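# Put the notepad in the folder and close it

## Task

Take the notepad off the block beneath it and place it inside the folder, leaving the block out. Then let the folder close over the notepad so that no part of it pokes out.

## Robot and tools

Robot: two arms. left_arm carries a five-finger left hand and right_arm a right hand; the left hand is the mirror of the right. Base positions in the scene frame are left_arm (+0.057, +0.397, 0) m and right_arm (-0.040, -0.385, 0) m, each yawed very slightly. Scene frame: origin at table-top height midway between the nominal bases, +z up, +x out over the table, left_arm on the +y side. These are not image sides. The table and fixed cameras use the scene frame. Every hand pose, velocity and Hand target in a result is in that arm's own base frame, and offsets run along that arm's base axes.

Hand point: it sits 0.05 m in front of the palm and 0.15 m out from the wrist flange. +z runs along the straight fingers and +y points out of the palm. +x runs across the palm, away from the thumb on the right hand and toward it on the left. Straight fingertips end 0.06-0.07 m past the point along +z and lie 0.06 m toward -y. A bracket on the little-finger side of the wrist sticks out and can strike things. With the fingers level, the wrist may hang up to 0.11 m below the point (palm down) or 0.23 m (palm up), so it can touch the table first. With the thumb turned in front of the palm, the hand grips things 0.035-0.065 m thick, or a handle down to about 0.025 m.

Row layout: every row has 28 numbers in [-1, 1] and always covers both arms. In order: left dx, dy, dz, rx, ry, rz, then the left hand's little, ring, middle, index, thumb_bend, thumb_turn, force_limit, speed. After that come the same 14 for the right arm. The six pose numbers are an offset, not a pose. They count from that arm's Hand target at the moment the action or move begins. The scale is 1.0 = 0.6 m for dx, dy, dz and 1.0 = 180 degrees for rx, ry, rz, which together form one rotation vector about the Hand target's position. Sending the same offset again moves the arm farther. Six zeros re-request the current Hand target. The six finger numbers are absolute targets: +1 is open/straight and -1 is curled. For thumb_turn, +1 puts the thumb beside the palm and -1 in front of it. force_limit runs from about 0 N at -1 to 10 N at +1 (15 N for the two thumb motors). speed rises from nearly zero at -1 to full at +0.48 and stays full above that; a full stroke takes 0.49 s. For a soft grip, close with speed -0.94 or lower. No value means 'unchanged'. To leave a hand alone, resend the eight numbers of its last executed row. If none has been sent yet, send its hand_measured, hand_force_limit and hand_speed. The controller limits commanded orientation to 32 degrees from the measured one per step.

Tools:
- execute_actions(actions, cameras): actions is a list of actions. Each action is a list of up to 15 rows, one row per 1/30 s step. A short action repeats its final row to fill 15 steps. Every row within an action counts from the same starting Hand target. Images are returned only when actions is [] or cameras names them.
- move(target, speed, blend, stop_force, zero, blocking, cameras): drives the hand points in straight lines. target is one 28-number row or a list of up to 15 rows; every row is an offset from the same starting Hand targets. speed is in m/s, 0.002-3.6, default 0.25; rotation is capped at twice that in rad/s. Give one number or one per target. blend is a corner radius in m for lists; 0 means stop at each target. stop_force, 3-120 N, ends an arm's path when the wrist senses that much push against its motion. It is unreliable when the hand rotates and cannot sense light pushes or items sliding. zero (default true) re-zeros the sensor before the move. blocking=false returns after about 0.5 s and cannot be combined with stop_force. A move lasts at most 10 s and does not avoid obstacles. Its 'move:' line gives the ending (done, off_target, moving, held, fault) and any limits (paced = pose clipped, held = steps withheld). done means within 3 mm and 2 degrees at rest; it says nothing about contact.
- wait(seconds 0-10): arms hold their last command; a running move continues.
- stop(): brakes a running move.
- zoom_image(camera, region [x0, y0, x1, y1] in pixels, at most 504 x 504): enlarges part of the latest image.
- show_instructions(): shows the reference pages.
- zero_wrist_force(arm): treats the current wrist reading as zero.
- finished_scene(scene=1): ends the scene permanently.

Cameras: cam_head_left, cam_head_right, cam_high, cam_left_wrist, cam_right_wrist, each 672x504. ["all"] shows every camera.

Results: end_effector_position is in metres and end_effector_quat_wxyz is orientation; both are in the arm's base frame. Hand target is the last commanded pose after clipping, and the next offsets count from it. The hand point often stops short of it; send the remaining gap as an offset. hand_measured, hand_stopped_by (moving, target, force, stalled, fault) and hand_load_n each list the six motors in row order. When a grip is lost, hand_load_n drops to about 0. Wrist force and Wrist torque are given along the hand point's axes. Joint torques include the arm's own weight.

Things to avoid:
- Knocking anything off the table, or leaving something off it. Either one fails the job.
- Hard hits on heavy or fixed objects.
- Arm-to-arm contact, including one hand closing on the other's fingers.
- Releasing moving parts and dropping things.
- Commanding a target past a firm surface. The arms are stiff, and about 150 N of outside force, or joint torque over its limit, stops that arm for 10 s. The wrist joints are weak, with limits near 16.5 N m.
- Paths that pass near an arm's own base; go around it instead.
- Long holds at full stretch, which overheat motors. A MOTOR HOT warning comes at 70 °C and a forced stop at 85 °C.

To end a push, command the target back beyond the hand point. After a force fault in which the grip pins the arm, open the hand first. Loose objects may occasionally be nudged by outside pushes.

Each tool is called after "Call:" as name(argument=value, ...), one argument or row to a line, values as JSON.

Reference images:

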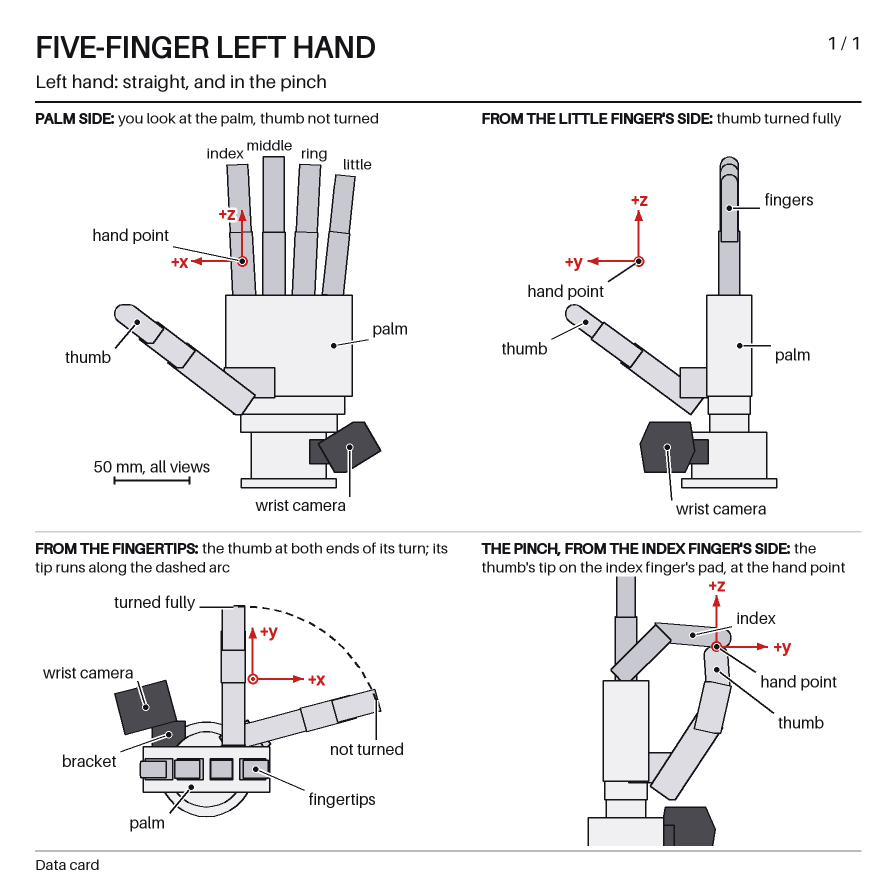

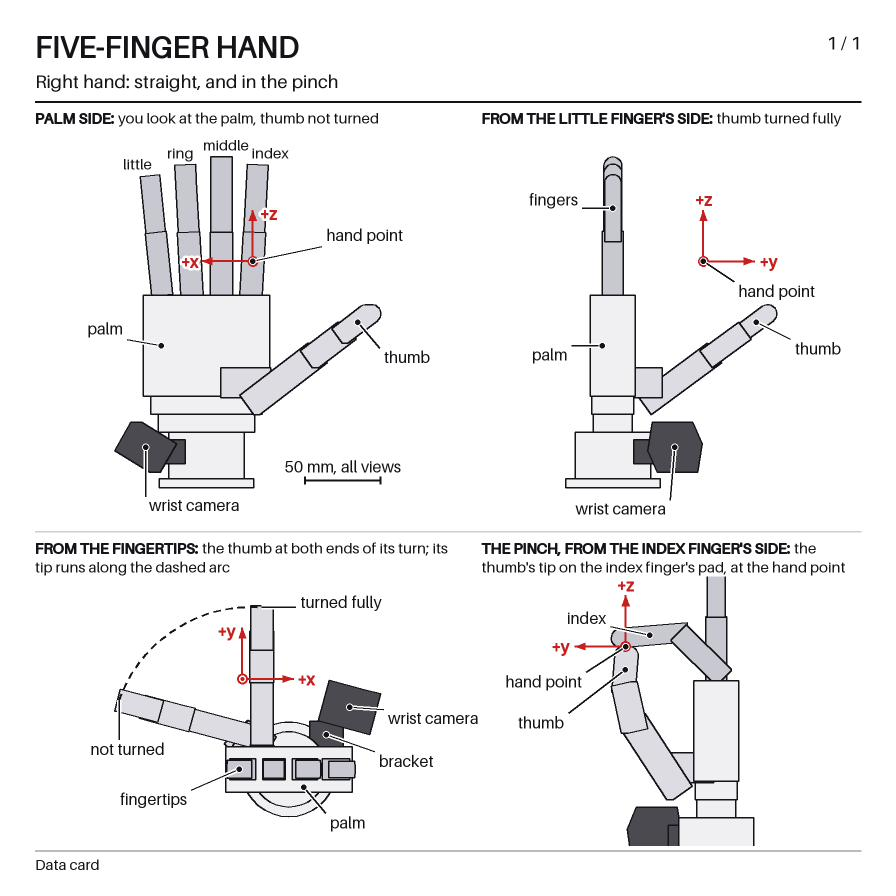

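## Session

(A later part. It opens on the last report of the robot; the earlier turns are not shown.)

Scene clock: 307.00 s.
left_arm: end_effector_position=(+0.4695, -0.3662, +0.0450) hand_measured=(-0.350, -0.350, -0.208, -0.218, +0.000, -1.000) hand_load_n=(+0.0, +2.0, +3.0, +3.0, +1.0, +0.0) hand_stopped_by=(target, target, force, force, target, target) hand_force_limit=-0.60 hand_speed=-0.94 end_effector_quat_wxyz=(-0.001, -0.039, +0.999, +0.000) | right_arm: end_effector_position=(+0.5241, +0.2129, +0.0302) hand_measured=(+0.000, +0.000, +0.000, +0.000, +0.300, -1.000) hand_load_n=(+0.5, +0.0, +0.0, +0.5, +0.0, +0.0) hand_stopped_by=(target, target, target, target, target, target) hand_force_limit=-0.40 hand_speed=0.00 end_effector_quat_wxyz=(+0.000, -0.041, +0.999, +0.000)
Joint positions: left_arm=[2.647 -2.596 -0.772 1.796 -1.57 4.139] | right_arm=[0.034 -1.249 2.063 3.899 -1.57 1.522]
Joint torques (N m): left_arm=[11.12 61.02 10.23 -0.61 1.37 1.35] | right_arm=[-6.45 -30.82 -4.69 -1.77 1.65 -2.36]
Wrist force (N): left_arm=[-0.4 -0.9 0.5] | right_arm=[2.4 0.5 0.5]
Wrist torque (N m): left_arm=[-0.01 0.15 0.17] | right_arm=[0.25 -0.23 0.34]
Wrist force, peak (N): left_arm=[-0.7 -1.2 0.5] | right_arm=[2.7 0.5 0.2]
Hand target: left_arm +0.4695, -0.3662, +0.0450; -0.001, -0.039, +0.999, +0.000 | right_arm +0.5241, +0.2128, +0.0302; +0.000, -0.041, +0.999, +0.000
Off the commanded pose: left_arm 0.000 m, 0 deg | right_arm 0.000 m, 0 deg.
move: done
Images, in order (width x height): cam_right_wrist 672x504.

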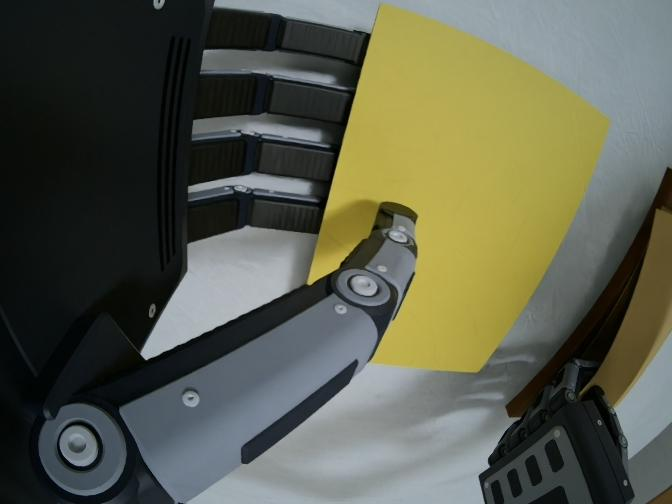

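Call:
move(
  target=[0, 0, 0, 0, 0, 0, -0.35, -0.35, -0.3, -0.3, 0, -1, -0.6, -0.94, 0, 0, 0, 0, 0, 0, 0, 0, 0, 0, -0.25, -1, -0.5, -0.7],
  speed=0.02,
  cameras=["cam_right_wrist"],
)

Call:
move(
  target=[0, 0, 0, 0, 0, 0, -0.35, -0.35, -0.3, -0.3, 0, -1, -0.6, -0.94, 0, 0, 0, 0, 0, 0, 0, 0, -0.4, -0.4, -0.25, -1, -0.5, -0.94],
  speed=0.02,
  cameras=["cam_right_wrist", "cam_high"],
)

Scene clock: 312.30 s.
left_arm: end_effector_position=(+0.4695, -0.3662, +0.0450) hand_measured=(-0.350, -0.350, -0.208, -0.218, +0.000, -1.000) hand_load_n=(+0.0, +1.5, +3.5, +3.0, +1.0, +0.0) hand_stopped_by=(target, target, force, force, target, target) hand_force_limit=-0.60 hand_speed=-0.94 end_effector_quat_wxyz=(-0.001, -0.039, +0.999, +0.000) | right_arm: end_effector_position=(+0.5241, +0.2128, +0.0302) hand_measured=(+0.000, +0.000, +0.000, +0.000, -0.250, -1.000) hand_load_n=(+0.0, +0.0, +0.0, +0.0, +0.0, +0.0) hand_stopped_by=(target, target, target, target, target, target) hand_force_limit=-0.50 hand_speed=-0.70 end_effector_quat_wxyz=(+0.000, -0.041, +0.999, +0.000)
Joint positions: left_arm=[2.647 -2.596 -0.772 1.796 -1.57 4.139] | right_arm=[0.034 -1.249 2.063 3.899 -1.57 1.522]
Joint torques (N m): left_arm=[11.83 59.08 10.18 -0.37 0.83 1.05] | right_arm=[-5.71 -30.73 -5.86 -4.45 -2.38 -2.2]
Wrist force (N): left_arm=[-0.5 -1.2 0.5] | right_arm=[2.2 0.5 0.4]
Wrist torque (N m): left_arm=[-0.04 0.16 0.18] | right_arm=[0.25 -0.20 0.34]
Wrist force, peak (N): left_arm=[-0.7 -1.3 0.8] | right_arm=[2.5 0.5 0.4]
Hand target: left_arm +0.4695, -0.3662, +0.0450; -0.001, -0.039, +0.999, +0.000 | right_arm +0.5241, +0.2128, +0.0302; +0.000, -0.041, +0.999, +0.000
Off the commanded pose: left_arm 0.000 m, 0 deg | right_arm 0.000 m, 0 deg.
move: done
Images, in order (width x height): cam_right_wrist 672x504.

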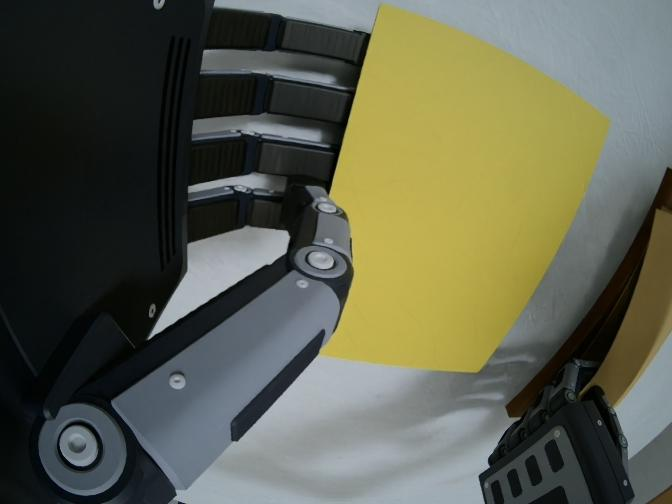

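Scene clock: 313.93 s.
left_arm: end_effector_position=(+0.4695, -0.3662, +0.0450) hand_measured=(-0.350, -0.350, -0.208, -0.218, +0.000, -1.000) hand_load_n=(+0.5, +2.0, +3.5, +3.0, +1.0, +0.0) hand_stopped_by=(target, target, force, force, target, target) hand_force_limit=-0.60 hand_speed=-0.94 end_effector_quat_wxyz=(-0.001, -0.039, +0.999, +0.000) | right_arm: end_effector_position=(+0.5241, +0.2128, +0.0302) hand_measured=(+0.000, +0.000, -0.218, -0.230, -0.250, -1.000) hand_load_n=(+0.0, +0.0, +3.5, +2.5, +0.5, +0.0) hand_stopped_by=(target, target, force, force, target, target) hand_force_limit=-0.50 hand_speed=-0.94 end_effector_quat_wxyz=(+0.000, -0.041, +0.999, +0.000)
Joint positions: left_arm=[2.647 -2.596 -0.772 1.796 -1.57 4.139] | right_arm=[0.034 -1.249 2.063 3.899 -1.57 1.522]
Joint torques (N m): left_arm=[10.9 58.29 10.13 -0.46 1.2 1.41] | right_arm=[-5.75 -30.87 -6.32 -4.38 -2.39 -2.32]
Wrist force (N): left_arm=[-0.5 -0.8 0.4] | right_arm=[2.1 0.5 0.2]
Wrist torque (N m): left_arm=[0.02 0.15 0.17] | right_arm=[0.27 -0.18 0.33]
Wrist force, peak (N): left_arm=[-0.5 -1.2 0.7] | right_arm=[2.6 0.0 0.6]
Hand target: left_arm +0.4695, -0.3662, +0.0450; -0.001, -0.039, +0.999, +0.000 | right_arm +0.5241, +0.2128, +0.0302; +0.000, -0.041, +0.999, +0.000
Off the commanded pose: left_arm 0.000 m, 0 deg | right_arm 0.000 m, 0 deg.
move: done
Images, in order (width x height): cam_high 672x504, cam_right_wrist 672x504.

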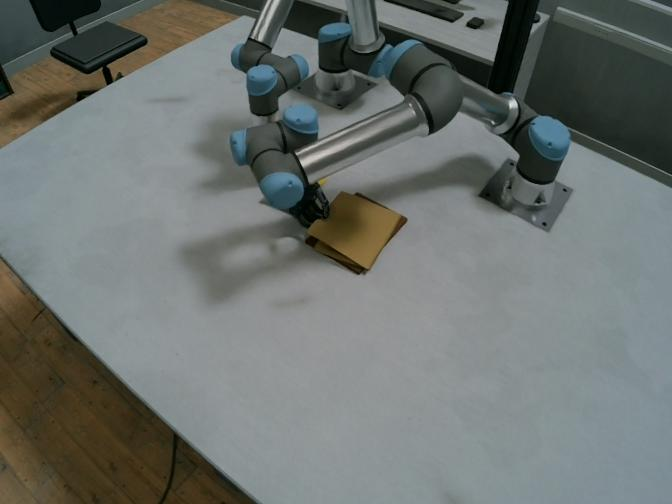

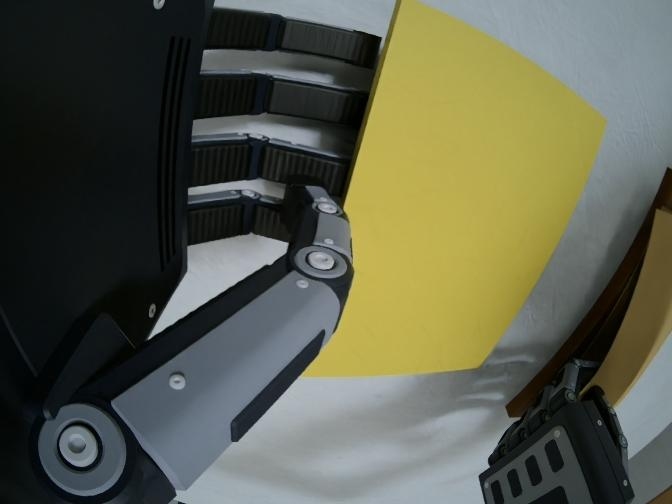

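Call:
move(
  target=[0, 0, 0, 0, 0, 0, -0.35, -0.35, -0.3, -0.3, 0, -1, -0.6, -0.94, 0, 0, 0, 0, 0, 0, 0, 0, 0, 0, 0.05, -1, -0.5, -0.6],
  speed=0.02,
)

Call:
move(
  target=[0, 0, 0, 0, 0, 0, -0.35, -0.35, -0.3, -0.3, 0, -1, -0.6, -0.94, -0.0008, 0.01, 0, 0, 0, 0, 0, 0, 0, 0, 0.05, -1, -0.5, -0.6],
  speed=0.015,
  stop_force=3,
  cameras=["cam_right_wrist"],
)

Scene clock: 317.70 s.
left_arm: end_effector_position=(+0.4695, -0.3662, +0.0450) hand_measured=(-0.350, -0.350, -0.208, -0.218, +0.000, -1.000) hand_load_n=(+0.0, +1.5, +3.5, +3.0, +1.0, -0.5) hand_stopped_by=(target, target, force, force, target, target) hand_force_limit=-0.60 hand_speed=-0.94 end_effector_quat_wxyz=(-0.001, -0.039, +0.999, +0.000) | right_arm: end_effector_position=(+0.5241, +0.2128, +0.0302) hand_measured=(+0.000, +0.000, +0.000, +0.000, +0.050, -1.000) hand_load_n=(+0.0, +0.0, +0.0, +0.0, +0.0, +0.0) hand_stopped_by=(target, target, target, target, target, target) hand_force_limit=-0.50 hand_speed=-0.60 end_effector_quat_wxyz=(+0.000, -0.041, +0.999, +0.000)
Joint positions: left_arm=[2.647 -2.596 -0.772 1.796 -1.57 4.139] | right_arm=[0.034 -1.249 2.063 3.899 -1.57 1.522]
Joint torques (N m): left_arm=[10.45 57.67 9.8 -0.63 1.17 1.11] | right_arm=[-5.04 -31.54 -7.97 -4.36 -2.3 -2.28]
Wrist force (N): left_arm=[-0.5 -1.0 0.5] | right_arm=[2.4 0.3 0.2]
Wrist torque (N m): left_arm=[-0.02 0.16 0.17] | right_arm=[0.23 -0.23 0.34]
Wrist force, peak (N): left_arm=[-0.7 -1.1 0.8] | right_arm=[2.5 0.4 0.6]
Hand target: left_arm +0.4695, -0.3662, +0.0450; -0.001, -0.039, +0.999, +0.000 | right_arm +0.5241, +0.2128, +0.0302; +0.000, -0.041, +0.999, +0.000
Off the commanded pose: left_arm 0.000 m, 0 deg | right_arm 0.000 m, 0 deg.
move: done

Scene clock: 319.07 s.
left_arm: end_effector_position=(+0.4695, -0.3662, +0.0450) hand_measured=(-0.350, -0.350, -0.208, -0.218, +0.000, -1.000) hand_load_n=(+0.0, +2.0, +3.5, +3.0, +1.0, -0.5) hand_stopped_by=(target, target, force, force, target, target) hand_force_limit=-0.60 hand_speed=-0.94 end_effector_quat_wxyz=(-0.001, -0.039, +0.999, +0.000) | right_arm: end_effector_position=(+0.5236, +0.2189, +0.0302) hand_measured=(+0.000, +0.000, +0.000, +0.000, +0.050, -1.000) hand_load_n=(+0.0, +0.0, +0.0, +0.0, +0.0, +0.0) hand_stopped_by=(target, target, target, target, target, target) hand_force_limit=-0.50 hand_speed=-0.60 end_effector_quat_wxyz=(+0.000, -0.041, +0.999, +0.000)
Joint positions: left_arm=[2.647 -2.596 -0.772 1.796 -1.57 4.139] | right_arm=[0.046 -1.247 2.06 3.9 -1.57 1.534]
Joint torques (N m): left_arm=[11.07 57.33 10.76 -0.65 0.86 1.26] | right_arm=[-6.17 -29.64 -12.91 -0.75 -1.39 -2.28]
Wrist force (N): left_arm=[-0.7 -0.9 0.4] | right_arm=[2.5 0.2 0.1]
Wrist torque (N m): left_arm=[-0.01 0.18 0.16] | right_arm=[0.26 -0.23 0.35]
Wrist force, peak (N): left_arm=[-0.8 -1.1 0.7] | right_arm=[2.5 0.2 0.4]
Hand target: left_arm +0.4695, -0.3662, +0.0450; -0.001, -0.039, +0.999, +0.000 | right_arm +0.5236, +0.2188, +0.0302; +0.000, -0.041, +0.999, +0.000
Off the commanded pose: left_arm 0.000 m, 0 deg | right_arm 0.000 m, 0 deg.
move: done
Images, in order (width x height): cam_right_wrist 672x504.

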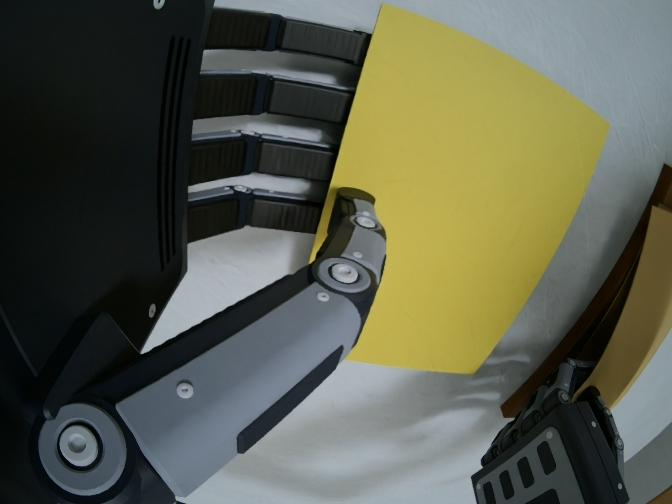

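Call:
move(
  target=[
    [0, 0, 0, 0, 0, 0, -0.35, -0.35, -0.3, -0.3, 0, -1, -0.6, -0.94, 0, 0, -0.0022, 0, 0, 0, 0, 0, 0, 0, 0.05, -1, -0.5, -0.6],
    [0, 0, 0, 0, 0, 0, -0.35, -0.35, -0.3, -0.3, 0, -1, -0.6, -0.94, -0.0012, 0.015, -0.0022, 0, 0, 0, 0, 0, 0, 0, 0.05, -1, -0.5, -0.6],
  ],
  speed=0.015,
  stop_force=4,
  cameras=["cam_right_wrist"],
)

Scene clock: 322.17 s.
left_arm: end_effector_position=(+0.4695, -0.3662, +0.0450) hand_measured=(-0.350, -0.350, -0.208, -0.218, +0.000, -1.000) hand_load_n=(+0.0, +2.0, +3.5, +3.0, +1.0, +0.0) hand_stopped_by=(target, target, force, force, target, target) hand_force_limit=-0.60 hand_speed=-0.94 end_effector_quat_wxyz=(-0.001, -0.039, +0.999, +0.000) | right_arm: end_effector_position=(+0.5234, +0.2210, +0.0288) hand_measured=(+0.000, +0.000, +0.000, +0.000, +0.050, -1.000) hand_load_n=(+0.0, +0.0, -5.0, +0.0, +0.0, +0.0) hand_stopped_by=(target, target, target, target, target, target) hand_force_limit=-0.50 hand_speed=-0.60 end_effector_quat_wxyz=(+0.000, -0.041, +0.999, +0.000)
Joint positions: left_arm=[2.647 -2.596 -0.772 1.796 -1.57 4.139] | right_arm=[0.05 -1.243 2.06 3.896 -1.57 1.538]
Joint torques (N m): left_arm=[10.53 58.13 9.42 -0.7 1.27 1.15] | right_arm=[-3.75 -32.31 -1.97 -4.63 0.14 -1.99]
Wrist force (N): left_arm=[-0.5 -1.0 0.6] | right_arm=[1.5 0.0 -4.4]
Wrist torque (N m): left_arm=[-0.03 0.15 0.17] | right_arm=[0.19 -0.14 0.33]
Wrist force, peak (N): left_arm=[-0.6 -1.1 0.8] | right_arm=[3.3 -4.2 -6.5]
Hand target: left_arm +0.4695, -0.3662, +0.0450; -0.001, -0.039, +0.999, +0.000 | right_arm +0.5234, +0.2210, +0.0288; +0.000, -0.041, +0.999, +0.000 (not the last commanded pose)
Off the commanded pose: left_arm 0.000 m, 0 deg | right_arm 0.007 m, 0 deg.
move: contact (right_arm); path passed 1 of 2 targets
Images, in order (width x height): cam_right_wrist 672x504.

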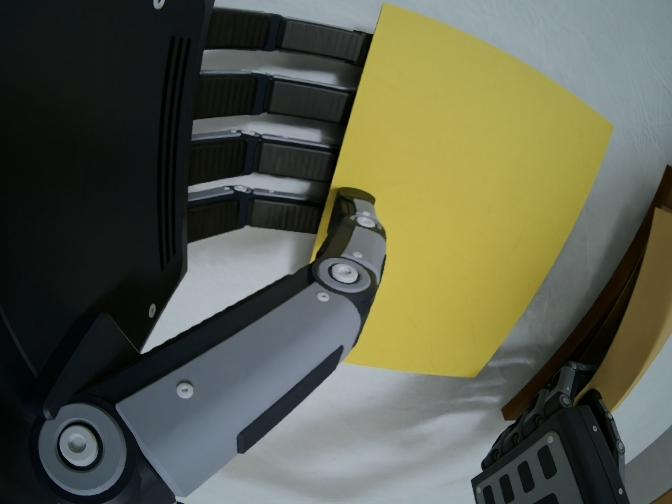

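Call:
move(
  target=[0, 0, 0, 0, 0, 0, -0.35, -0.35, -0.3, -0.3, 0, -1, -0.6, -0.94, 0, 0, 0.0028, 0, 0, 0, 0, 0, 0, 0, 0.0, -1, -0.3, -0.8],
  speed=0.015,
)

Call:
move(
  target=[0, 0, 0, 0, 0, 0, -0.35, -0.35, -0.3, -0.3, 0, -1, -0.6, -0.94, 0, 0, 0, 0, 0, 0, 0, 0, -0.4, -0.4, 0.0, -1, -0.4, -0.94],
  speed=0.02,
  cameras=["cam_right_wrist"],
)

Call:
zoom_image(
  camera="cam_right_wrist",
  region=[200, 80, 460, 320],
)

Scene clock: 325.90 s.
left_arm: end_effector_position=(+0.4695, -0.3662, +0.0450) hand_measured=(-0.350, -0.350, -0.208, -0.218, +0.000, -1.000) hand_load_n=(+0.0, +1.5, +3.5, +3.0, +1.0, -0.5) hand_stopped_by=(target, target, force, force, target, target) hand_force_limit=-0.60 hand_speed=-0.94 end_effector_quat_wxyz=(-0.001, -0.039, +0.999, +0.000) | right_arm: end_effector_position=(+0.5234, +0.2210, +0.0305) hand_measured=(+0.000, +0.000, +0.000, +0.000, +0.000, -1.000) hand_load_n=(+0.0, +0.0, +0.0, +0.0, +0.0, +0.0) hand_stopped_by=(target, target, target, target, target, target) hand_force_limit=-0.30 hand_speed=-0.80 end_effector_quat_wxyz=(+0.000, -0.041, +0.999, +0.000)
Joint positions: left_arm=[2.647 -2.596 -0.772 1.796 -1.57 4.139] | right_arm=[0.05 -1.246 2.058 3.901 -1.57 1.538]
Joint torques (N m): left_arm=[10.94 56.18 10.61 -0.52 1 1.06] | right_arm=[-5.5 -30.52 -27.59 -0.22 0.04 -0.95]
Wrist force (N): left_arm=[-0.7 -1.1 0.8] | right_arm=[2.2 0.2 0.4]
Wrist torque (N m): left_arm=[-0.06 0.20 0.16] | right_arm=[0.22 -0.20 0.33]
Wrist force, peak (N): left_arm=[-0.7 -1.1 0.8] | right_arm=[1.7 -0.2 -5.3]
Hand target: left_arm +0.4695, -0.3662, +0.0450; -0.001, -0.039, +0.999, +0.000 | right_arm +0.5234, +0.2210, +0.0305; +0.000, -0.041, +0.999, +0.000
Off the commanded pose: left_arm 0.000 m, 0 deg | right_arm 0.000 m, 0 deg.
move: done

Scene clock: 327.03 s.
left_arm: end_effector_position=(+0.4695, -0.3662, +0.0450) hand_measured=(-0.350, -0.350, -0.208, -0.218, +0.000, -1.000) hand_load_n=(+0.0, +1.5, +3.5, +3.0, +0.5, -0.5) hand_stopped_by=(target, target, force, force, target, target) hand_force_limit=-0.60 hand_speed=-0.94 end_effector_quat_wxyz=(-0.001, -0.039, +0.999, +0.000) | right_arm: end_effector_position=(+0.5234, +0.2210, +0.0305) hand_measured=(+0.000, +0.000, -0.140, -0.150, +0.000, -1.000) hand_load_n=(+0.5, +0.0, +3.0, +3.5, -0.5, -1.0) hand_stopped_by=(target, target, force, force, target, target) hand_force_limit=-0.40 hand_speed=-0.94 end_effector_quat_wxyz=(+0.000, -0.041, +0.999, +0.000)
Joint positions: left_arm=[2.647 -2.596 -0.772 1.796 -1.57 4.139] | right_arm=[0.05 -1.246 2.058 3.901 -1.57 1.538]
Joint torques (N m): left_arm=[11.09 57.48 11.49 -0.68 0.93 1.23] | right_arm=[-4.66 -25.3 -22.44 -4.67 0.09 -0.73]
Wrist force (N): left_arm=[-0.4 -1.0 0.5] | right_arm=[2.4 0.2 0.6]
Wrist torque (N m): left_arm=[-0.02 0.14 0.18] | right_arm=[0.27 -0.22 0.35]
Wrist force, peak (N): left_arm=[-0.5 -1.3 0.8] | right_arm=[2.4 -0.1 0.9]
Hand target: left_arm +0.4695, -0.3662, +0.0450; -0.001, -0.039, +0.999, +0.000 | right_arm +0.5234, +0.2210, +0.0305; +0.000, -0.041, +0.999, +0.000
Off the commanded pose: left_arm 0.000 m, 0 deg | right_arm 0.000 m, 0 deg.
move: done
Images, in order (width x height): cam_right_wrist 672x504.

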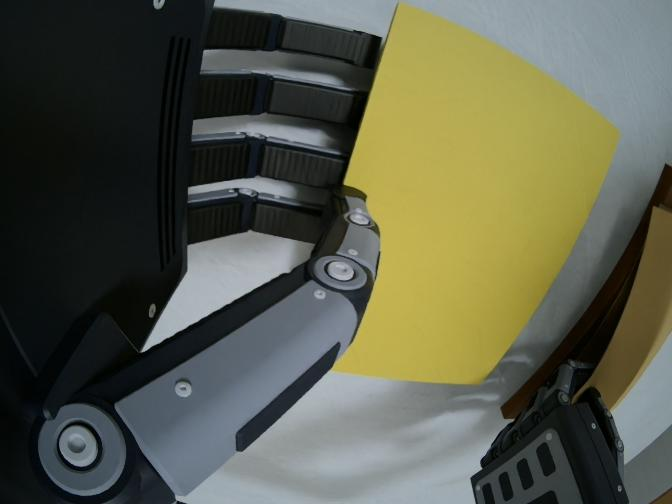

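Scaled by 1.938 from the camera's 672x504 image, which has a finer 960x720 frame.

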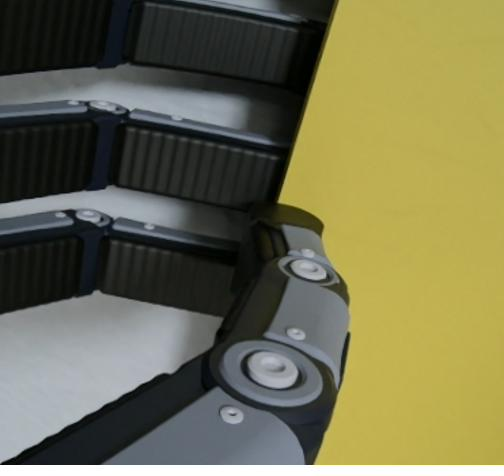

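Call:
move(
  target=[0, 0, 0, 0, 0, 0, -0.35, -0.35, -0.3, -0.3, 0, -1, -0.6, -0.94, 0.0025, -0.03, 0, 0, 0, 0, 0, 0, -0.4, -0.4, 0.0, -1, -0.4, -0.94],
  speed=0.02,
  cameras=["cam_right_wrist"],
)

Scene clock: 330.67 s.
left_arm: end_effector_position=(+0.4695, -0.3662, +0.0450) hand_measured=(-0.350, -0.350, -0.208, -0.218, +0.000, -1.000) hand_load_n=(+0.0, +2.0, +3.5, +3.0, +1.0, +0.0) hand_stopped_by=(target, target, force, force, target, target) hand_force_limit=-0.60 hand_speed=-0.94 end_effector_quat_wxyz=(-0.001, -0.039, +0.999, +0.000) | right_arm: end_effector_position=(+0.5249, +0.2029, +0.0305) hand_measured=(+0.000, +0.000, -0.140, -0.150, +0.000, -1.000) hand_load_n=(+0.0, +0.0, +3.0, +3.5, +0.0, -0.5) hand_stopped_by=(target, target, force, force, target, target) hand_force_limit=-0.40 hand_speed=-0.94 end_effector_quat_wxyz=(+0.000, -0.041, +0.999, +0.000)
Joint positions: left_arm=[2.647 -2.596 -0.772 1.796 -1.57 4.139] | right_arm=[0.014 -1.254 2.069 3.897 -1.57 1.502]
Joint torques (N m): left_arm=[10.29 56.22 10.85 -0.7 0.99 1.35] | right_arm=[8.93 -29.84 -10.17 -5.63 -1.58 1.05]
Wrist force (N): left_arm=[-0.4 -1.0 0.6] | right_arm=[2.3 0.3 0.5]
Wrist torque (N m): left_arm=[-0.02 0.15 0.18] | right_arm=[0.27 -0.21 0.46]
Wrist force, peak (N): left_arm=[-0.8 -1.1 0.6] | right_arm=[2.5 0.2 0.8]
Hand target: left_arm +0.4695, -0.3662, +0.0450; -0.001, -0.039, +0.999, +0.000 | right_arm +0.5249, +0.2030, +0.0305; +0.000, -0.041, +0.999, +0.000
Off the commanded pose: left_arm 0.000 m, 0 deg | right_arm 0.000 m, 0 deg.
move: done
Images, in order (width x height): cam_right_wrist 672x504.

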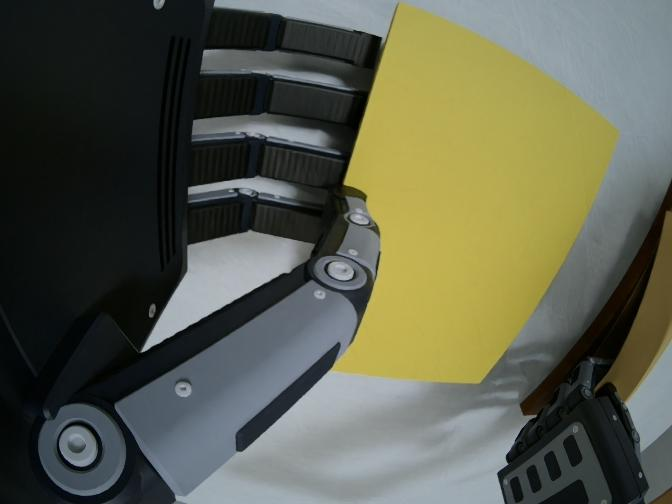

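Call:
move(
  target=[0, 0, 0, 0, 0, 0, -0.35, -0.35, -0.3, -0.3, 0, -1, -0.6, -0.94, 0, 0, 0, 0, 0, 0, 0, 0, 0, 0, 0.2, -1, -0.4, -0.8],
  speed=0.02,
  cameras=["cam_right_wrist"],
)

Call:
move(
  target=[0, 0, 0, 0, 0, 0, -0.35, -0.35, -0.3, -0.3, 0, -1, -0.6, -0.94, -0.0045, 0.055, -0.001, 0, 0, 0, 0, 0, 0, 0, 0.2, -1, -0.4, -0.8],
  speed=0.015,
  stop_force=3.5,
  cameras=["cam_right_wrist"],
)

Scene clock: 333.30 s.
left_arm: end_effector_position=(+0.4695, -0.3662, +0.0450) hand_measured=(-0.350, -0.350, -0.208, -0.218, +0.000, -1.000) hand_load_n=(+0.0, +1.5, +3.5, +3.0, +1.0, +0.0) hand_stopped_by=(target, target, force, force, target, target) hand_force_limit=-0.60 hand_speed=-0.94 end_effector_quat_wxyz=(-0.001, -0.039, +0.999, +0.000) | right_arm: end_effector_position=(+0.5249, +0.2030, +0.0305) hand_measured=(+0.000, +0.000, +0.000, +0.000, +0.200, -1.000) hand_load_n=(+0.0, +0.0, +0.0, +0.0, +0.0, +0.0) hand_stopped_by=(target, target, target, target, target, target) hand_force_limit=-0.40 hand_speed=-0.80 end_effector_quat_wxyz=(+0.000, -0.041, +0.999, +0.000)
Joint positions: left_arm=[2.647 -2.596 -0.772 1.796 -1.57 4.139] | right_arm=[0.014 -1.254 2.069 3.897 -1.57 1.502]
Joint torques (N m): left_arm=[10.84 56.25 12.01 -0.65 1.16 1.18] | right_arm=[6.75 -24.76 -25.79 -0.12 -2.29 2.09]
Wrist force (N): left_arm=[-0.8 -1.0 0.7] | right_arm=[2.4 0.5 0.3]
Wrist torque (N m): left_arm=[-0.04 0.20 0.16] | right_arm=[0.26 -0.23 0.47]
Wrist force, peak (N): left_arm=[-0.7 -1.2 0.7] | right_arm=[2.5 0.2 0.8]
Hand target: left_arm +0.4695, -0.3662, +0.0450; -0.001, -0.039, +0.999, +0.000 | right_arm +0.5249, +0.2030, +0.0305; +0.000, -0.041, +0.999, +0.000
Off the commanded pose: left_arm 0.000 m, 0 deg | right_arm 0.000 m, 0 deg.
move: done
Images, in order (width x height): cam_right_wrist 672x504.

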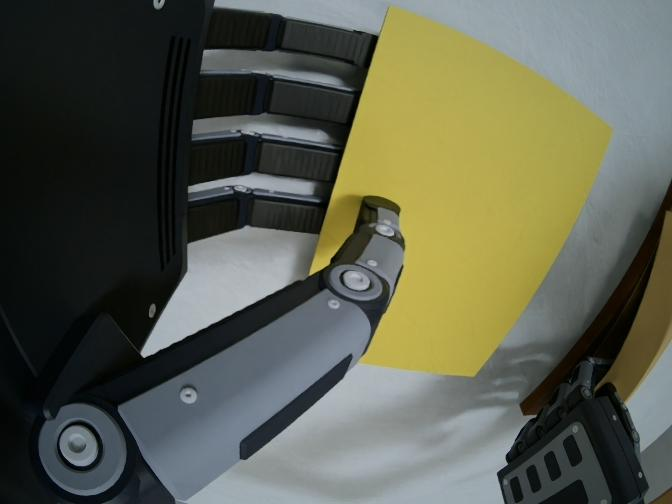

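Scene clock: 336.47 s.
left_arm: end_effector_position=(+0.4695, -0.3662, +0.0450) hand_measured=(-0.350, -0.350, -0.208, -0.218, +0.000, -1.000) hand_load_n=(+0.0, +1.5, +3.5, +3.5, +1.0, -0.5) hand_stopped_by=(target, target, force, force, target, target) hand_force_limit=-0.60 hand_speed=-0.94 end_effector_quat_wxyz=(-0.001, -0.039, +0.999, +0.000) | right_arm: end_effector_position=(+0.5222, +0.2360, +0.0299) hand_measured=(+0.000, +0.000, +0.000, +0.000, +0.200, -1.000) hand_load_n=(+0.0, +0.0, +0.0, +0.0, +0.0, +0.0) hand_stopped_by=(target, target, target, target, target, target) hand_force_limit=-0.40 hand_speed=-0.80 end_effector_quat_wxyz=(+0.000, -0.041, +0.999, +0.000)
Joint positions: left_arm=[2.647 -2.596 -0.772 1.796 -1.57 4.139] | right_arm=[0.08 -1.238 2.049 3.902 -1.57 1.568]
Joint torques (N m): left_arm=[10.35 55.54 11.22 -0.75 1.11 1.25] | right_arm=[-5.73 -31.28 -5.58 -1.11 2.39 -2.28]
Wrist force (N): left_arm=[-0.7 -0.8 0.5] | right_arm=[2.4 0.0 -0.1]
Wrist torque (N m): left_arm=[0.01 0.18 0.16] | right_arm=[0.23 -0.19 0.34]
Wrist force, peak (N): left_arm=[-1.0 -1.2 0.8] | right_arm=[2.7 -0.3 0.1]
Hand target: left_arm +0.4695, -0.3662, +0.0450; -0.001, -0.039, +0.999, +0.000 | right_arm +0.5222, +0.2360, +0.0299; +0.000, -0.041, +0.999, +0.000
Off the commanded pose: left_arm 0.000 m, 0 deg | right_arm 0.000 m, 0 deg.
move: done
Images, in order (width x height): cam_right_wrist 672x504.

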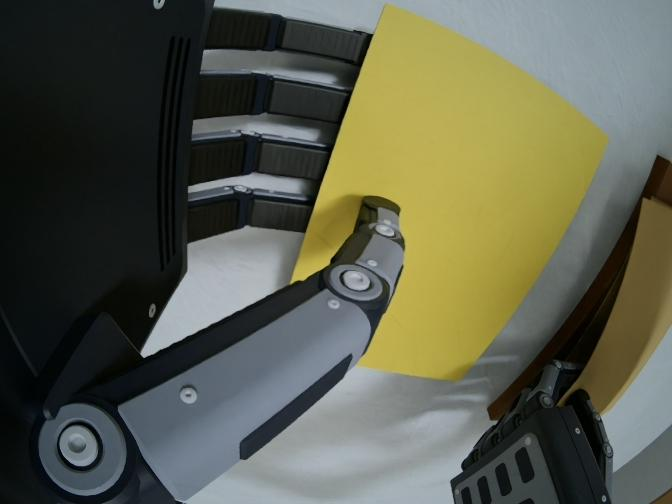

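Call:
move(
  target=[0, 0, 0, 0, 0, 0, -0.35, -0.35, -0.3, -0.3, 0, -1, -0.6, -0.94, 0, 0, 0, 0, 0, 0, 0, 0, 0, 0, 0.0, -1, -0.3, -0.8],
  speed=0.015,
)

Call:
move(
  target=[0, 0, 0, 0, 0, 0, -0.35, -0.35, -0.3, -0.3, 0, -1, -0.6, -0.94, 0, 0, 0, 0, 0, 0, -0.1, -0.1, -0.4, -0.4, 0.0, -1, -0.3, -0.94],
  speed=0.02,
  cameras=["cam_right_wrist"],
)

Call:
zoom_image(
  camera="cam_right_wrist",
  region=[200, 80, 460, 320],
)

Scene clock: 340.97 s.
left_arm: end_effector_position=(+0.4695, -0.3662, +0.0450) hand_measured=(-0.350, -0.350, -0.208, -0.218, +0.000, -1.000) hand_load_n=(+0.0, +2.0, +3.5, +3.0, +1.0, +0.0) hand_stopped_by=(target, target, force, force, target, target) hand_force_limit=-0.60 hand_speed=-0.94 end_effector_quat_wxyz=(-0.001, -0.039, +0.999, +0.000) | right_arm: end_effector_position=(+0.5222, +0.2360, +0.0299) hand_measured=(+0.000, +0.000, +0.000, +0.000, +0.000, -1.000) hand_load_n=(+0.0, +0.0, +0.0, +0.0, +0.0, +0.0) hand_stopped_by=(target, target, target, target, target, target) hand_force_limit=-0.30 hand_speed=-0.80 end_effector_quat_wxyz=(+0.000, -0.041, +0.999, +0.000)
Joint positions: left_arm=[2.647 -2.596 -0.772 1.796 -1.57 4.139] | right_arm=[0.08 -1.238 2.049 3.902 -1.57 1.568]
Joint torques (N m): left_arm=[9.55 54.13 11.54 -0.91 1.15 1.23] | right_arm=[-5.51 -31.1 -4.7 -4.37 2.64 -2.28]
Wrist force (N): left_arm=[-0.6 -1.0 0.4] | right_arm=[2.4 0.0 0.4]
Wrist torque (N m): left_arm=[-0.02 0.16 0.17] | right_arm=[0.20 -0.23 0.35]
Wrist force, peak (N): left_arm=[-0.7 -1.2 0.9] | right_arm=[2.6 -0.1 -0.1]
Hand target: left_arm +0.4695, -0.3662, +0.0450; -0.001, -0.039, +0.999, +0.000 | right_arm +0.5222, +0.2360, +0.0299; +0.000, -0.041, +0.999, +0.000
Off the commanded pose: left_arm 0.000 m, 0 deg | right_arm 0.000 m, 0 deg.
move: done

Scene clock: 342.13 s.
left_arm: end_effector_position=(+0.4695, -0.3662, +0.0450) hand_measured=(-0.350, -0.350, -0.208, -0.218, +0.000, -1.000) hand_load_n=(+0.0, +2.0, +3.5, +3.0, +1.0, -0.5) hand_stopped_by=(target, target, force, force, target, target) hand_force_limit=-0.60 hand_speed=-0.94 end_effector_quat_wxyz=(-0.001, -0.039, +0.999, +0.000) | right_arm: end_effector_position=(+0.5222, +0.2360, +0.0299) hand_measured=(-0.100, -0.100, -0.144, -0.150, +0.000, -1.000) hand_load_n=(+0.0, +0.0, +4.5, +4.0, +0.0, -0.5) hand_stopped_by=(target, target, force, force, target, target) hand_force_limit=-0.30 hand_speed=-0.94 end_effector_quat_wxyz=(+0.000, -0.041, +0.999, +0.000)
Joint positions: left_arm=[2.647 -2.596 -0.772 1.796 -1.57 4.139] | right_arm=[0.08 -1.238 2.049 3.902 -1.57 1.568]
Joint torques (N m): left_arm=[10.41 53.53 11.67 -0.74 0.98 1.35] | right_arm=[-5.63 -31.99 -5.76 -4.4 2.52 -2.19]
Wrist force (N): left_arm=[-0.5 -1.1 0.5] | right_arm=[2.5 0.1 0.6]
Wrist torque (N m): left_arm=[-0.04 0.16 0.17] | right_arm=[0.26 -0.22 0.35]
Wrist force, peak (N): left_arm=[-0.8 -1.1 0.7] | right_arm=[2.7 0.3 -0.1]
Hand target: left_arm +0.4695, -0.3662, +0.0450; -0.001, -0.039, +0.999, +0.000 | right_arm +0.5222, +0.2360, +0.0299; +0.000, -0.041, +0.999, +0.000
Off the commanded pose: left_arm 0.000 m, 0 deg | right_arm 0.000 m, 0 deg.
move: done
Images, in order (width x height): cam_right_wrist 672x504.

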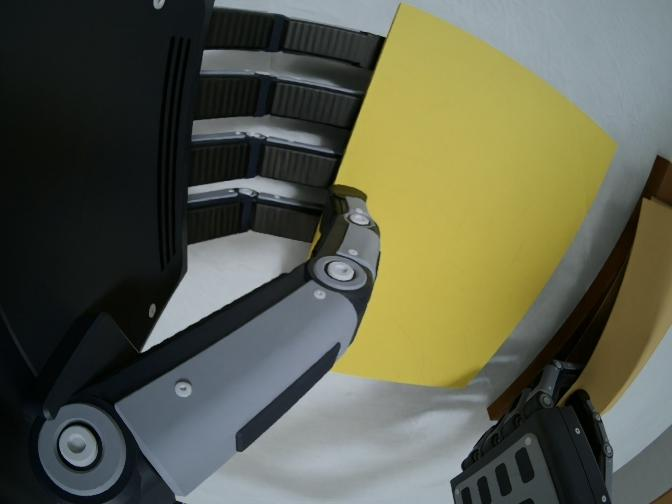

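Scaled by 1.938 from the camera's 672x504 image, which has a finer 960x720 frame.

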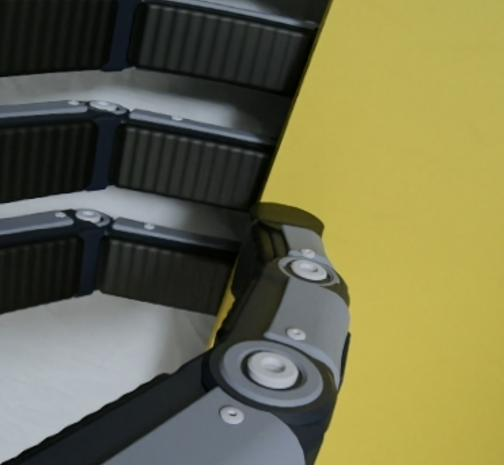

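Call:
move(
  target=[0, 0, 0, 0, 0, 0, -0.35, -0.35, -0.3, -0.3, 0, -1, -0.6, -0.94, 0.0, -0.02, 0.05, 0, 0, 0, -0.1, -0.1, -0.4, -0.4, 0.0, -1, -0.3, -0.94],
  speed=0.03,
  cameras=["cam_right_wrist", "cam_head_right", "cam_high"],
)

Call:
zoom_image(
  camera="cam_head_right",
  region=[380, 340, 600, 504],
)

Scene clock: 345.27 s.
left_arm: end_effector_position=(+0.4695, -0.3662, +0.0450) hand_measured=(-0.350, -0.350, -0.208, -0.218, +0.000, -1.000) hand_load_n=(+0.5, +2.0, +3.5, +3.0, +1.0, -0.5) hand_stopped_by=(target, target, force, force, target, target) hand_force_limit=-0.60 hand_speed=-0.94 end_effector_quat_wxyz=(-0.001, -0.039, +0.999, +0.000) | right_arm: end_effector_position=(+0.5222, +0.2239, +0.0600) hand_measured=(-0.100, -0.100, -0.144, -0.150, +0.000, -1.000) hand_load_n=(+0.0, +0.0, +4.5, +4.0, +0.0, -0.5) hand_stopped_by=(target, target, force, force, target, target) hand_force_limit=-0.30 hand_speed=-0.94 end_effector_quat_wxyz=(+0.000, -0.041, +0.999, +0.000) end_effector_velocity=(+0.001, +0.000, -0.001) end_effector_angular_velocity=(+0.000, -0.002, +0.000)
Joint positions: left_arm=[2.647 -2.596 -0.772 1.796 -1.57 4.139] | right_arm=[0.056 -1.301 2.033 3.981 -1.57 1.544]
Joint velocities: left_arm=[within noise] | right_arm=[0 0.002 0 -0.005 0 0]
Joint torques (N m): left_arm=[11.4 52.88 12.08 -0.82 0.88 1.28] | right_arm=[5.67 -21.97 -19.52 -5.4 2.08 0.06]
Wrist force (N): left_arm=[-0.6 -1.0 0.5] | right_arm=[2.1 0.4 0.8]
Wrist torque (N m): left_arm=[-0.03 0.17 0.17] | right_arm=[0.27 -0.17 0.46]
Wrist force, peak (N): left_arm=[-0.8 -1.2 0.8] | right_arm=[2.6 0.5 0.8]
Hand target: left_arm +0.4695, -0.3662, +0.0450; -0.001, -0.039, +0.999, +0.000 | right_arm +0.5222, +0.2240, +0.0599; +0.000, -0.041, +0.999, +0.000
Off the commanded pose: left_arm 0.000 m, 0 deg | right_arm 0.000 m, 0 deg.
move: done
Images, in order (width x height): cam_head_right 672x504, cam_high 672x504, cam_right_wrist 672x504.

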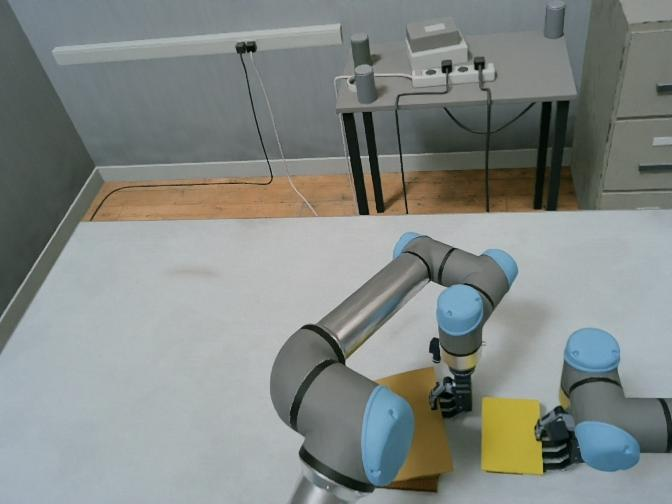

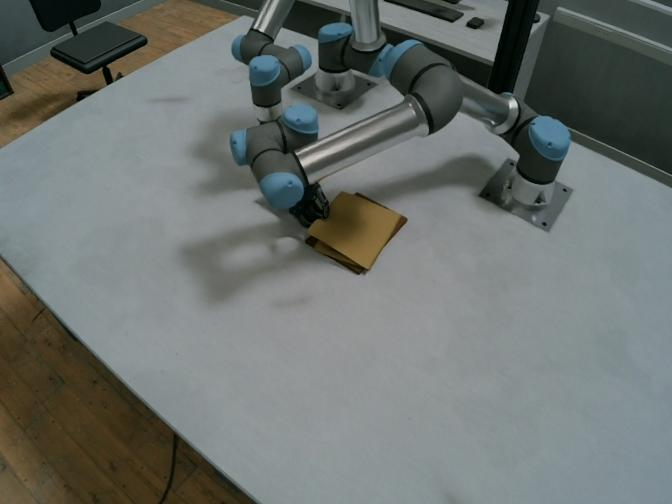

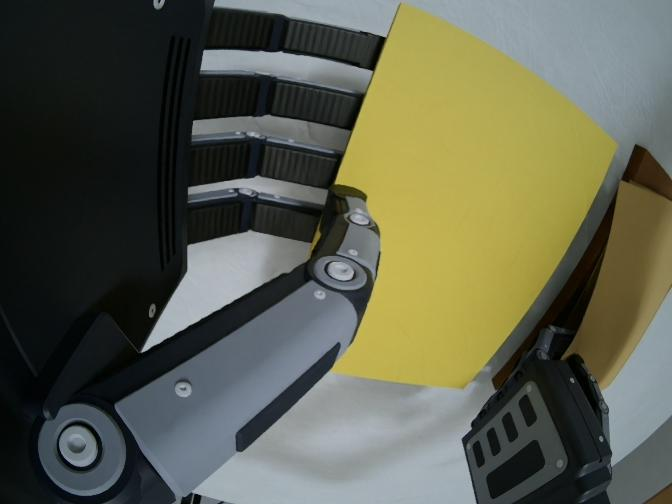

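Scaled by 2.291 from the camera's 672x504 image, which has a finer 960x720 frame.

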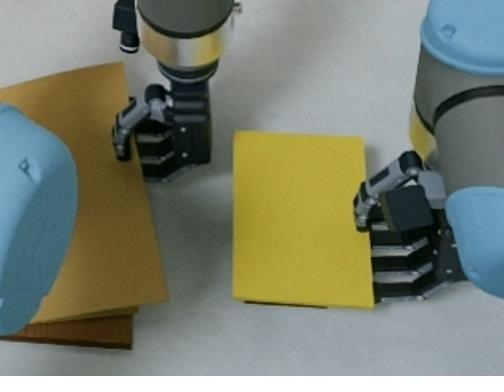

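Call:
move(
  target=[0, 0, 0, 0, 0, 0, -0.35, -0.35, -0.3, -0.3, 0, -1, -0.6, -0.94, 0.0, -0.06, 0.07, 0, 0, 0, -0.1, -0.1, -0.4, -0.4, 0.0, -1, -0.3, -0.94],
  speed=0.06,
  cameras=["cam_right_wrist", "cam_head_right", "cam_head_left"],
)

Call:
zoom_image(
  camera="cam_head_right",
  region=[380, 340, 600, 504],
)

Scene clock: 347.87 s.
left_arm: end_effector_position=(+0.4695, -0.3662, +0.0450) hand_measured=(-0.350, -0.350, -0.208, -0.218, +0.000, -1.000) hand_load_n=(+0.0, +2.0, +3.5, +3.0, +1.0, -0.5) hand_stopped_by=(target, target, force, force, target, target) hand_force_limit=-0.60 hand_speed=-0.94 end_effector_quat_wxyz=(-0.001, -0.039, +0.999, +0.000) | right_arm: end_effector_position=(+0.5222, +0.1879, +0.1020) hand_measured=(-0.100, -0.100, -0.144, -0.150, +0.000, -1.000) hand_load_n=(+0.0, +0.0, +4.5, +4.0, +0.0, -0.5) hand_stopped_by=(target, target, force, force, target, target) hand_force_limit=-0.30 hand_speed=-0.94 end_effector_quat_wxyz=(+0.000, -0.041, +0.999, +0.000) end_effector_velocity=(+0.002, +0.001, -0.001) end_effector_angular_velocity=(-0.001, -0.005, -0.003)
Joint positions: left_arm=[2.647 -2.596 -0.772 1.796 -1.57 4.139] | right_arm=[-0.016 -1.391 2.013 4.091 -1.57 1.472]
Joint velocities: left_arm=[within noise] | right_arm=[0.002 0.004 -0.001 -0.008 -0.001 0.006]
Joint torques (N m): left_arm=[10.17 52 11.47 -0.75 0.9 1.15] | right_arm=[7.72 -18.57 -12.79 -5.93 -2.15 2.11]
Wrist force (N): left_arm=[-0.6 -0.8 0.8] | right_arm=[2.4 0.5 0.5]
Wrist torque (N m): left_arm=[-0.01 0.17 0.16] | right_arm=[0.30 -0.19 0.48]
Wrist force, peak (N): left_arm=[-0.9 -1.1 0.7] | right_arm=[2.3 0.6 1.5]
Hand target: left_arm +0.4695, -0.3662, +0.0450; -0.001, -0.039, +0.999, +0.000 | right_arm +0.5222, +0.1880, +0.1019; +0.000, -0.041, +0.999, +0.000
Off the commanded pose: left_arm 0.000 m, 0 deg | right_arm 0.000 m, 0 deg.
move: done
Images, in order (width x height): cam_head_left 672x504, cam_head_right 672x504, cam_right_wrist 672x504.

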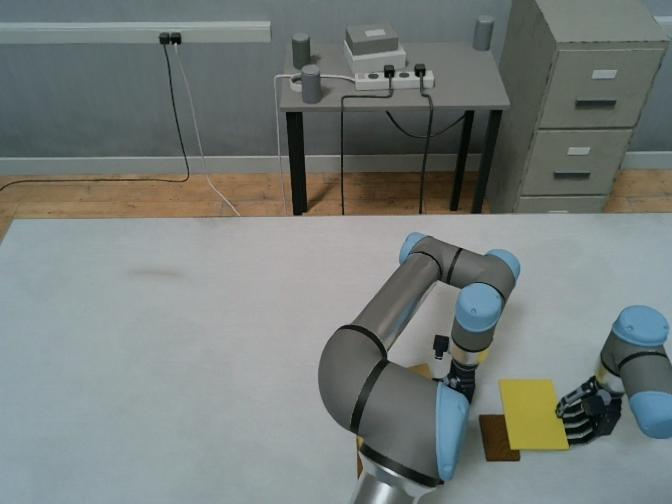

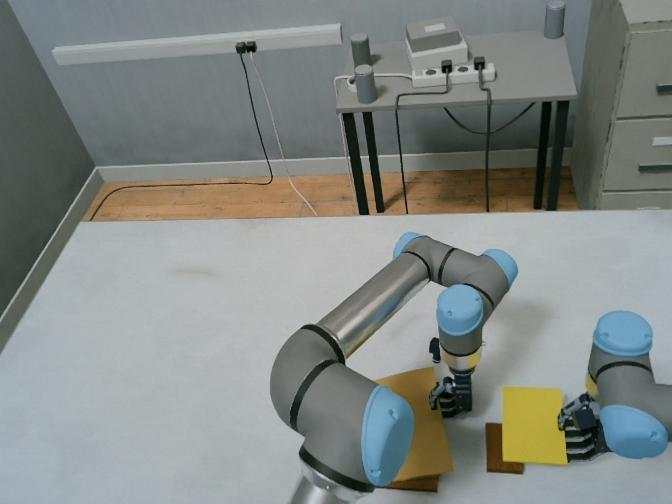

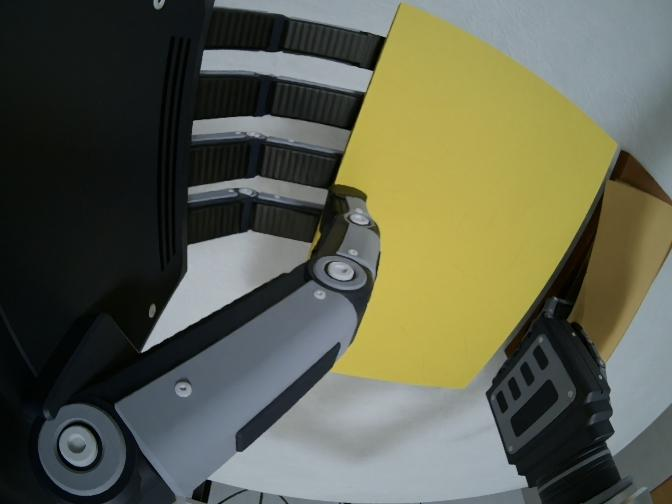

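Scaled by 2.291 from the camera's 672x504 image, which has a finer 960x720 frame.

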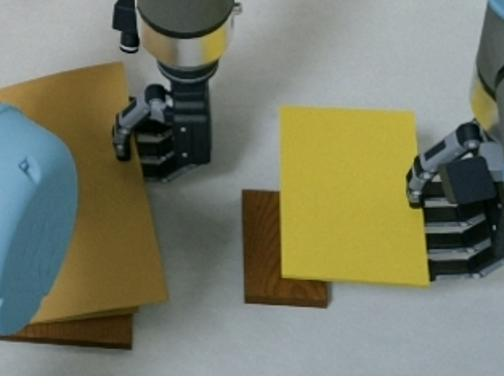

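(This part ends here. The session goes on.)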